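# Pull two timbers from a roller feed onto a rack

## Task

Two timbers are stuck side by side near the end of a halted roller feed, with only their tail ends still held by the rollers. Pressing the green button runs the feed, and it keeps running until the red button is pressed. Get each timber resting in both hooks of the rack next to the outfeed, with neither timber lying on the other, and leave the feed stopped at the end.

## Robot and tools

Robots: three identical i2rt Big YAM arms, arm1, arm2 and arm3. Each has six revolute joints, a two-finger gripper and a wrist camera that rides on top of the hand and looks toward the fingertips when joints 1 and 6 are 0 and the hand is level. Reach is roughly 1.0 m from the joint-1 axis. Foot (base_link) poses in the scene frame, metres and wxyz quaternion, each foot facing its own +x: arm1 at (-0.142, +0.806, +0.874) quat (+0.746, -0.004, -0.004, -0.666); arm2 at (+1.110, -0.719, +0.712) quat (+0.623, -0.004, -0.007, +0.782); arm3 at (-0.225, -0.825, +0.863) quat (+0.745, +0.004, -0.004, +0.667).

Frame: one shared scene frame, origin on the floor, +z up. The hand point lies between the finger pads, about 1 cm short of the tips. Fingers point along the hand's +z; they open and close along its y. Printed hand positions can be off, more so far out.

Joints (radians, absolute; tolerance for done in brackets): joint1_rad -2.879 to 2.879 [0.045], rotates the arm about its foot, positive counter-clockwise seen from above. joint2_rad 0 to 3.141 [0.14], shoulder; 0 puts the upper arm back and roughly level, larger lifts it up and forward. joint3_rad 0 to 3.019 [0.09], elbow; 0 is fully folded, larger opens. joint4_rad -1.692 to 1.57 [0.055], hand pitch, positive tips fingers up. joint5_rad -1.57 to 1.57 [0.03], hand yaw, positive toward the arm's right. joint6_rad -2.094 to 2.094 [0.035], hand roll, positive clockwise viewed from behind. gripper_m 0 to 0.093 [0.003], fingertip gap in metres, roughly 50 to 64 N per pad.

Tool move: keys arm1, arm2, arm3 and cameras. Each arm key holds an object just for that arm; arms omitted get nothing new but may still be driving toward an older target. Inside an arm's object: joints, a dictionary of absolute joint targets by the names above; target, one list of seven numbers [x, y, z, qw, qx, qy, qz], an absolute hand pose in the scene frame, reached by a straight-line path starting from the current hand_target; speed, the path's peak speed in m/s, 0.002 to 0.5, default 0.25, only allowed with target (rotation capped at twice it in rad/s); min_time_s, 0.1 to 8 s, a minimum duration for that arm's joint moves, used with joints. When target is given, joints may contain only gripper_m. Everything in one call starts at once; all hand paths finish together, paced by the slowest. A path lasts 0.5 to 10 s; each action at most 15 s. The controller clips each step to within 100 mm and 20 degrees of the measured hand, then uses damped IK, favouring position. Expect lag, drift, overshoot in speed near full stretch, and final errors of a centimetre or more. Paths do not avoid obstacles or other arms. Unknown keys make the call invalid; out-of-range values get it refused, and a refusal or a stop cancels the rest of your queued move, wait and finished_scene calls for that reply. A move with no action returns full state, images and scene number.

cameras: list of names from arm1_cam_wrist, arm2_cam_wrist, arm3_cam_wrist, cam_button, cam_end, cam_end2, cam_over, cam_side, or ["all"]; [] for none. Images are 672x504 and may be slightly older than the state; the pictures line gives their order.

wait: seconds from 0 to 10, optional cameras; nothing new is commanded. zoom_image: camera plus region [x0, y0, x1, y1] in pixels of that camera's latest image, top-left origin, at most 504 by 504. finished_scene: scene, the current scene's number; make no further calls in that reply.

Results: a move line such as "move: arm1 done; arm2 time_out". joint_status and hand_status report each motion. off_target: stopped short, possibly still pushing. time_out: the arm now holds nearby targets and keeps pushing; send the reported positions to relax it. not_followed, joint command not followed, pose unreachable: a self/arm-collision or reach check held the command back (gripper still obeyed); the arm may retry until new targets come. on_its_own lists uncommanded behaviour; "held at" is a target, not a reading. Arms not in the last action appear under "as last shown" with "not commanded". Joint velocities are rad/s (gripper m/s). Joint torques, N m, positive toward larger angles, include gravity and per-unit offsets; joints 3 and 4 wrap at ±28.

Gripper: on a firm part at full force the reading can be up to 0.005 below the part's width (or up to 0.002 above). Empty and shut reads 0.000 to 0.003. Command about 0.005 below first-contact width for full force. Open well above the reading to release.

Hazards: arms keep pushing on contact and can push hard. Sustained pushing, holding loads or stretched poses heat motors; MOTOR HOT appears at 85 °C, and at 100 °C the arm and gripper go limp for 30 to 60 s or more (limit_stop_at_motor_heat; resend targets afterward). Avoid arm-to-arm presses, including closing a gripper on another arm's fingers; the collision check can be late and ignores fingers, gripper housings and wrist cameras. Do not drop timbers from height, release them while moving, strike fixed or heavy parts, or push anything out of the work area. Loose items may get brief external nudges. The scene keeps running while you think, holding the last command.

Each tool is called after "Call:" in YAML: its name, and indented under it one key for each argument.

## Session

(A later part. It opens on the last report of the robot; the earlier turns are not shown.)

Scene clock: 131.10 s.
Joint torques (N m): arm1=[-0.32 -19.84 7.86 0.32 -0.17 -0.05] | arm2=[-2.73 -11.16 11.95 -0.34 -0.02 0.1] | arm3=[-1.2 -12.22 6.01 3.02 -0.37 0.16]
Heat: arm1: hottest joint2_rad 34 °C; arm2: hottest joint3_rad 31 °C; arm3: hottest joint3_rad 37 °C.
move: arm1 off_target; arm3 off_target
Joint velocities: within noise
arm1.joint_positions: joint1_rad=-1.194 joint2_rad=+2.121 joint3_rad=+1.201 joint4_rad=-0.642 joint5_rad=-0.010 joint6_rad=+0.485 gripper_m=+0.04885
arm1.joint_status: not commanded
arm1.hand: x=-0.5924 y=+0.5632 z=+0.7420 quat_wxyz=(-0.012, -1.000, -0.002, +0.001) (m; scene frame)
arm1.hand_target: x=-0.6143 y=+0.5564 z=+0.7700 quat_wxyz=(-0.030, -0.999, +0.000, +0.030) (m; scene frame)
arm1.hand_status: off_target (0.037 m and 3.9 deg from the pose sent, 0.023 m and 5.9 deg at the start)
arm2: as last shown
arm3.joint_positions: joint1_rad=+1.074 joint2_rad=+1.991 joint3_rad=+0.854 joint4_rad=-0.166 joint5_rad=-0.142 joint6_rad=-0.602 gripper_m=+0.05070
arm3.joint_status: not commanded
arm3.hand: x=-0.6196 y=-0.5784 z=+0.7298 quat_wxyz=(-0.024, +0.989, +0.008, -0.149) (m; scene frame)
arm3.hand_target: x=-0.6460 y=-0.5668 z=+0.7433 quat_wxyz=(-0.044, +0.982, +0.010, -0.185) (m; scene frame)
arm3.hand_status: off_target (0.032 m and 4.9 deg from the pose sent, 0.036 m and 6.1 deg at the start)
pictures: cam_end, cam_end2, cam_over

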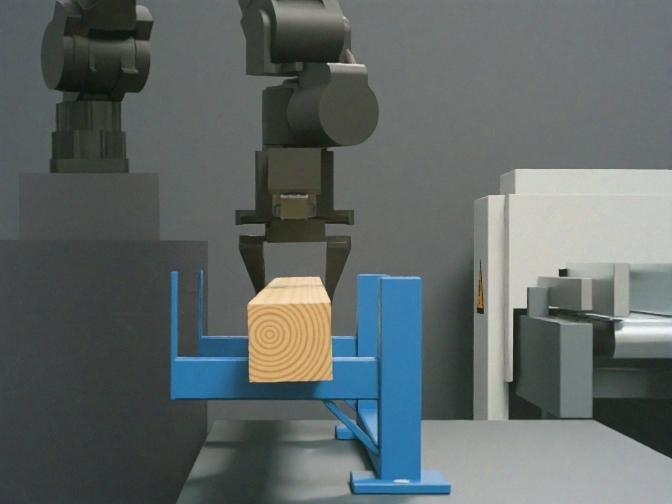

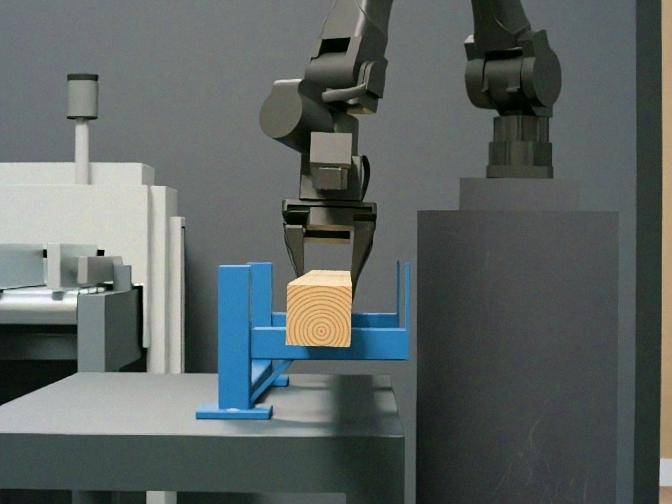

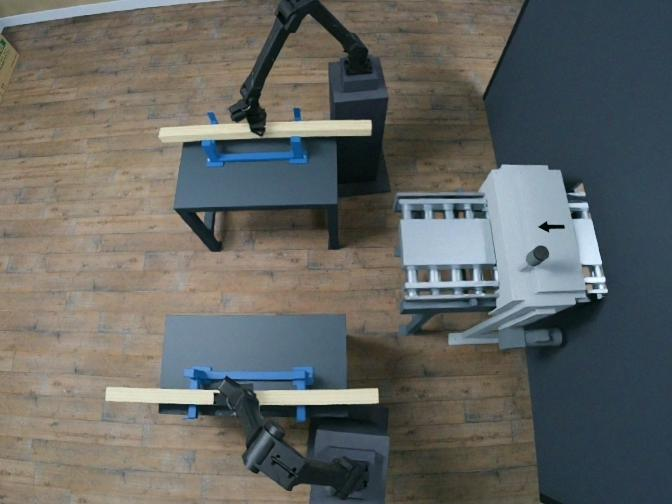

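Call:
move:
  arm1: {"target": [-0.605, 0.56, 0.732, 0.025, 0.9985, 0, -0.02], "speed": 0.08}
  arm3: {"target": [-0.63, -0.573, 0.724, -0.03, 0.985, 0.01, -0.165], "speed": 0.08}
  cameras: ["cam_end","cam_end2"]

Scene clock: 139.43 s.
Joint torques (N m): arm1=[-0.15 -14.92 7.1 1.83 -0.21 -0.04] | arm2=[-2.73 -11.22 11.96 -0.34 -0.02 0.1] | arm3=[-1.85 -9.93 5.15 2.76 -0.39 0.04]
Heat: arm1: hottest joint2_rad 34 °C; arm2: hottest joint3_rad 32 °C; arm3: hottest joint3_rad 36 °C.
move: arm1 off_target; arm3 off_target
Joint velocities: within noise
arm1.joint_positions: joint1_rad=-1.194 joint2_rad=+2.127 joint3_rad=+1.194 joint4_rad=-0.615 joint5_rad=-0.009 joint6_rad=+0.485 gripper_m=+0.04885
arm1.joint_status: not commanded
arm1.hand: x=-0.5936 y=+0.5626 z=+0.7375 quat_wxyz=(-0.016, -1.000, -0.002, +0.008) (m; scene frame)
arm1.hand_target: x=-0.6046 y=+0.5602 z=+0.7323 quat_wxyz=(-0.025, -0.999, +0.000, +0.020) (m; scene frame)
arm1.hand_status: off_target (0.013 m and 1.8 deg from the pose sent, 0.016 m and 2.6 deg at the start)
arm2: as last shown
arm3.joint_positions: joint1_rad=+1.074 joint2_rad=+1.994 joint3_rad=+0.854 joint4_rad=-0.166 joint5_rad=-0.146 joint6_rad=-0.602 gripper_m=+0.05070
arm3.joint_status: not commanded
arm3.hand: x=-0.6193 y=-0.5793 z=+0.7288 quat_wxyz=(-0.022, +0.989, +0.008, -0.149) (m; scene frame)
arm3.hand_target: x=-0.6297 y=-0.5732 z=+0.7246 quat_wxyz=(-0.030, +0.986, +0.010, -0.165) (m; scene frame)
arm3.hand_status: off_target (0.013 m and 2.1 deg from the pose sent, 0.013 m and 2.0 deg at the start)
pictures: cam_end, cam_end2

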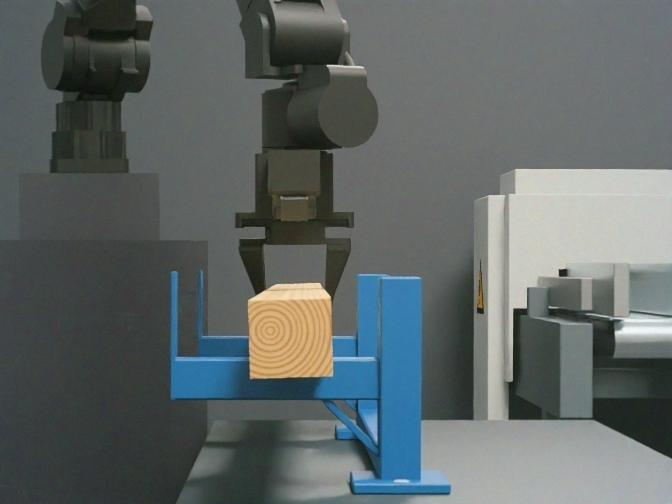

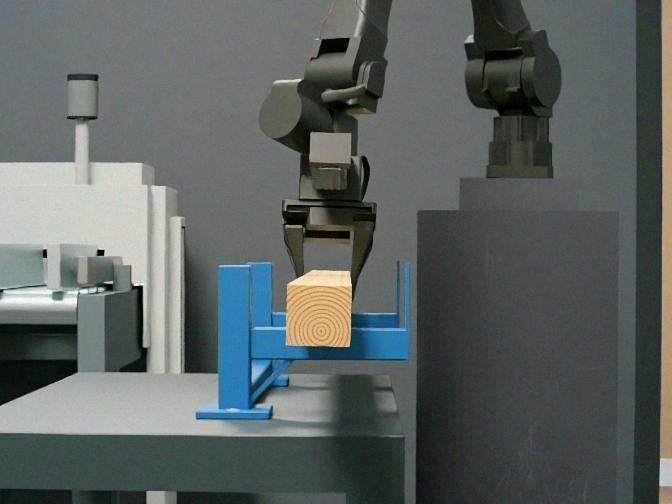

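Call:
move:
  arm1: {"target": [-0.596, 0.562, 0.724, 0.017, 0.9998, 0, -0.01], "speed": 0.08}
  arm3: {"target": [-0.622, -0.577, 0.724, -0.023, 0.988, 0.008, -0.15], "speed": 0.08}

Call:
move:
  arm1: {"joints": {"gripper_m": 0.08}}
  arm3: {"joints": {"gripper_m": 0.08}}
  cameras: ["cam_end","cam_end2","cam_over"]

Scene clock: 149.23 s.
Joint torques (N m): arm1=[0.38 -14.21 6.49 1.62 -0.13 0.03] | arm2=[-2.73 -11.16 11.95 -0.34 -0.02 0.1] | arm3=[-1.96 -10.4 4.94 1.5 -0.18 0.04]
Heat: arm1: hottest joint2_rad 33 °C; arm2: hottest joint3_rad 32 °C; arm3: hottest joint3_rad 34 °C.
move: arm1 off_target; arm3 done
Joint velocities: within noise
arm1.joint_positions: joint1_rad=-1.194 joint2_rad=+2.128 joint3_rad=+1.194 joint4_rad=-0.614 joint5_rad=-0.007 joint6_rad=+0.485 gripper_m=+0.04885
arm1.joint_status: not commanded
arm1.hand: x=-0.5935 y=+0.5631 z=+0.7371 quat_wxyz=(-0.014, -1.000, -0.002, +0.008) (m; scene frame)
arm1.hand_target: x=-0.5957 y=+0.5621 z=+0.7244 quat_wxyz=(-0.017, -1.000, +0.000, +0.010) (m; scene frame)
arm1.hand_status: off_target (0.013 m and 0.5 deg from the pose sent, 0.014 m and 0.4 deg at the start)
arm2: as last shown
arm3.joint_positions: joint1_rad=+1.074 joint2_rad=+1.994 joint3_rad=+0.853 joint4_rad=-0.167 joint5_rad=-0.146 joint6_rad=-0.602 gripper_m=+0.05070
arm3.joint_status: not commanded
arm3.hand: x=-0.6189 y=-0.5796 z=+0.7286 quat_wxyz=(-0.021, +0.989, +0.008, -0.149) (m; scene frame)
arm3.hand_target: x=-0.6220 y=-0.5770 z=+0.7242 quat_wxyz=(-0.023, +0.988, +0.008, -0.150) (m; scene frame)
arm3.hand_status: done (0.006 m and 0.3 deg from the pose sent, 0.006 m and 0.2 deg at the start)
pictures: none

Scene clock: 149.93 s.
Joint torques (N m): arm1=[0.62 -15.21 6.41 0.8 -0.11 0] | arm2=[-2.73 -11.16 11.93 -0.32 -0.02 0.1] | arm3=[-1.96 -10.52 4.93 1.5 -0.19 0.04]
Heat: arm1: hottest joint2_rad 33 °C; arm2: hottest joint3_rad 32 °C; arm3: hottest joint3_rad 34 °C.
move: arm1 done; arm3 done
Joint velocities: within noise
arm1.joint_positions: joint1_rad=-1.194 joint2_rad=+2.140 joint3_rad=+1.194 joint4_rad=-0.595 joint5_rad=-0.007 joint6_rad=+0.485 gripper_m=+0.07991
arm1.joint_status: all done
arm1.hand: x=-0.5946 y=+0.5624 z=+0.7312 quat_wxyz=(-0.016, -1.000, -0.002, +0.011) (m; scene frame)
arm1.hand_target: x=-0.5957 y=+0.5622 z=+0.7244 quat_wxyz=(-0.017, -1.000, +0.000, +0.010) (m; scene frame)
arm1.hand_status: not commanded
arm2: as last shown
arm3.joint_positions: joint1_rad=+1.074 joint2_rad=+1.995 joint3_rad=+0.853 joint4_rad=-0.166 joint5_rad=-0.146 joint6_rad=-0.602 gripper_m=+0.07992
arm3.joint_status: all done
arm3.hand: x=-0.6189 y=-0.5796 z=+0.7283 quat_wxyz=(-0.021, +0.989, +0.008, -0.149) (m; scene frame)
arm3.hand_target: x=-0.6220 y=-0.5770 z=+0.7242 quat_wxyz=(-0.023, +0.988, +0.008, -0.150) (m; scene frame)
arm3.hand_status: not commanded
pictures: cam_end, cam_end2, cam_over

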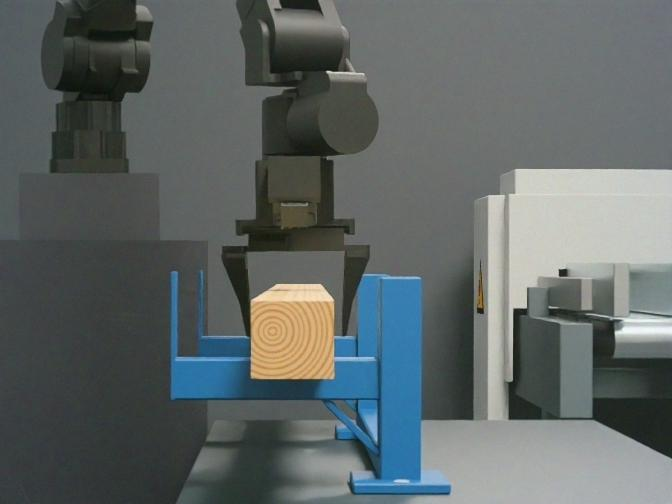

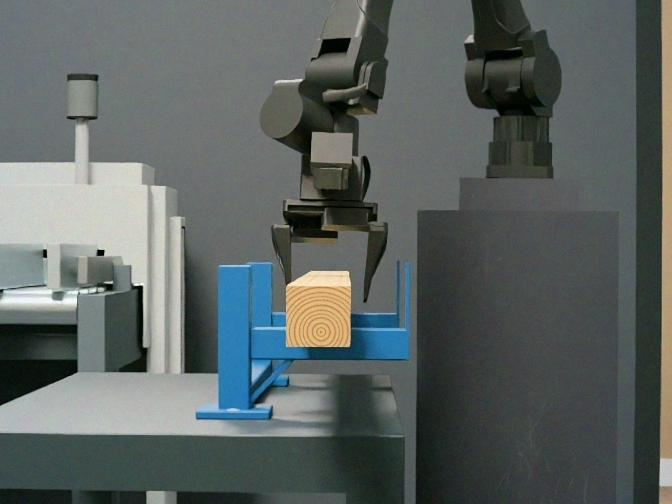

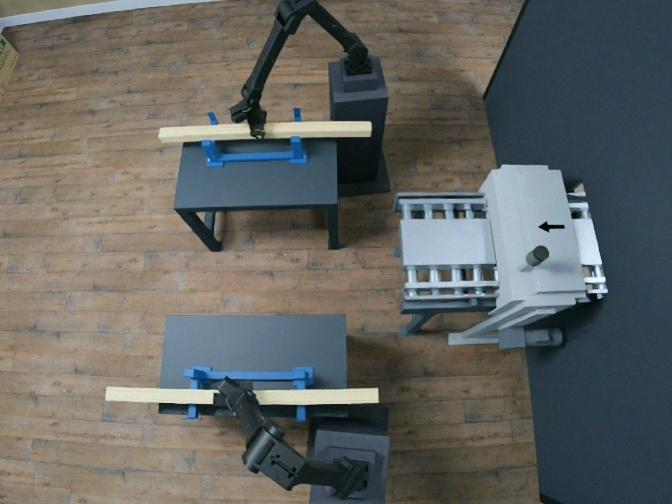

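Call:
move:
  arm1: {"target": [-0.594, 0.56, 0.85, 0.017, 0.9998, 0, -0.01], "speed": 0.2}
  arm3: {"target": [-0.605, -0.577, 0.85, -0.023, 0.988, 0.008, -0.15], "speed": 0.2}
  cameras: ["cam_end","cam_end2","cam_over"]

Scene clock: 160.43 s.
Joint torques (N m): arm1=[1.14 -15.09 10.22 -0.2 -0.11 0.06] | arm2=[-2.78 -11.16 11.95 -0.32 -0.02 0.1] | arm3=[-2.61 -10.17 6.97 0.76 -0.32 -0.01]
Heat: arm1: hottest joint2_rad 32 °C; arm2: hottest joint3_rad 33 °C; arm3: hottest joint3_rad 33 °C.
move: arm1 off_target; arm3 done
Joint velocities: within noise
arm1.joint_positions: joint1_rad=-1.194 joint2_rad=+1.909 joint3_rad=+1.194 joint4_rad=-0.844 joint5_rad=-0.007 joint6_rad=+0.489 gripper_m=+0.07995
arm1.joint_status: not commanded
arm1.hand: x=-0.5851 y=+0.5689 z=+0.8427 quat_wxyz=(-0.012, -1.000, +0.000, +0.003) (m; scene frame)
arm1.hand_target: x=-0.5937 y=+0.5601 z=+0.8502 quat_wxyz=(-0.017, -1.000, +0.000, +0.010) (m; scene frame)
arm1.hand_status: off_target (0.015 m and 1.0 deg from the pose sent, 0.119 m and 0.3 deg at the start)
arm2: as last shown
arm3.joint_positions: joint1_rad=+1.055 joint2_rad=+1.674 joint3_rad=+0.846 joint4_rad=-0.480 joint5_rad=-0.149 joint6_rad=-0.619 gripper_m=+0.07996
arm3.joint_status: not commanded
arm3.hand: x=-0.6047 y=-0.5812 z=+0.8464 quat_wxyz=(-0.022, +0.989, +0.007, -0.149) (m; scene frame)
arm3.hand_target: x=-0.6050 y=-0.5769 z=+0.8500 quat_wxyz=(-0.023, +0.988, +0.008, -0.150) (m; scene frame)
arm3.hand_status: done (0.005 m and 0.2 deg from the pose sent, 0.123 m and 0.3 deg at the start)
pictures: cam_end, cam_end2, cam_over

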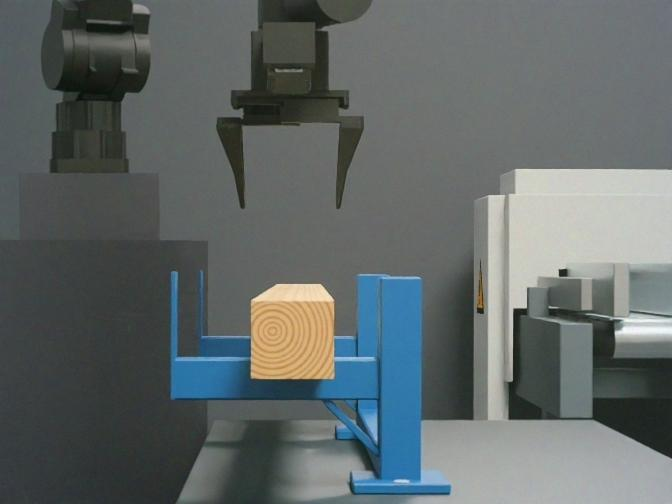

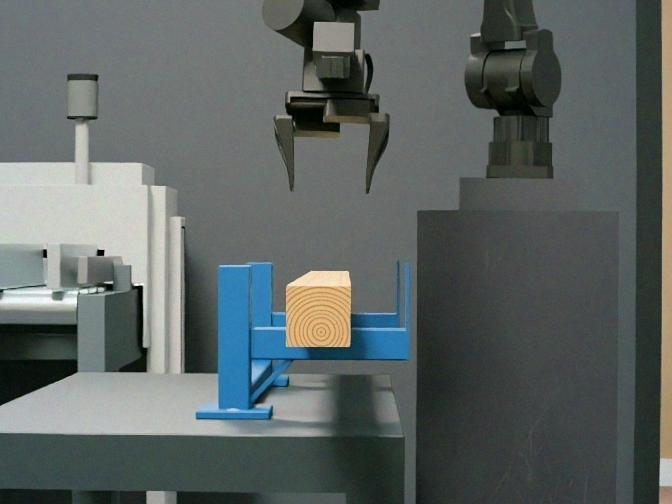

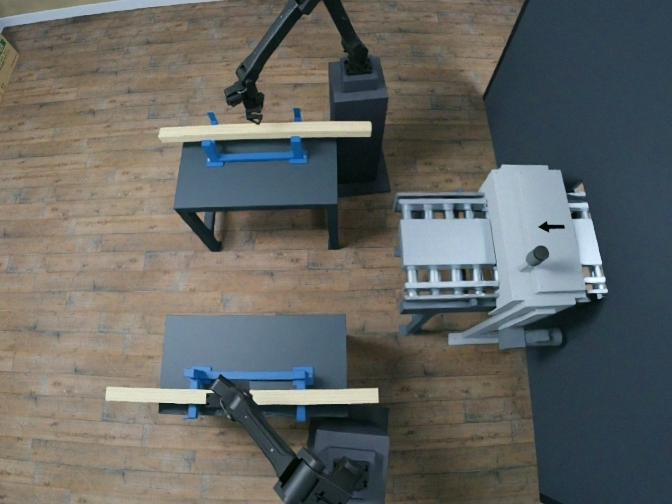

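Call:
finished_scene:
  scene: 2

The scene is finished: the task was done.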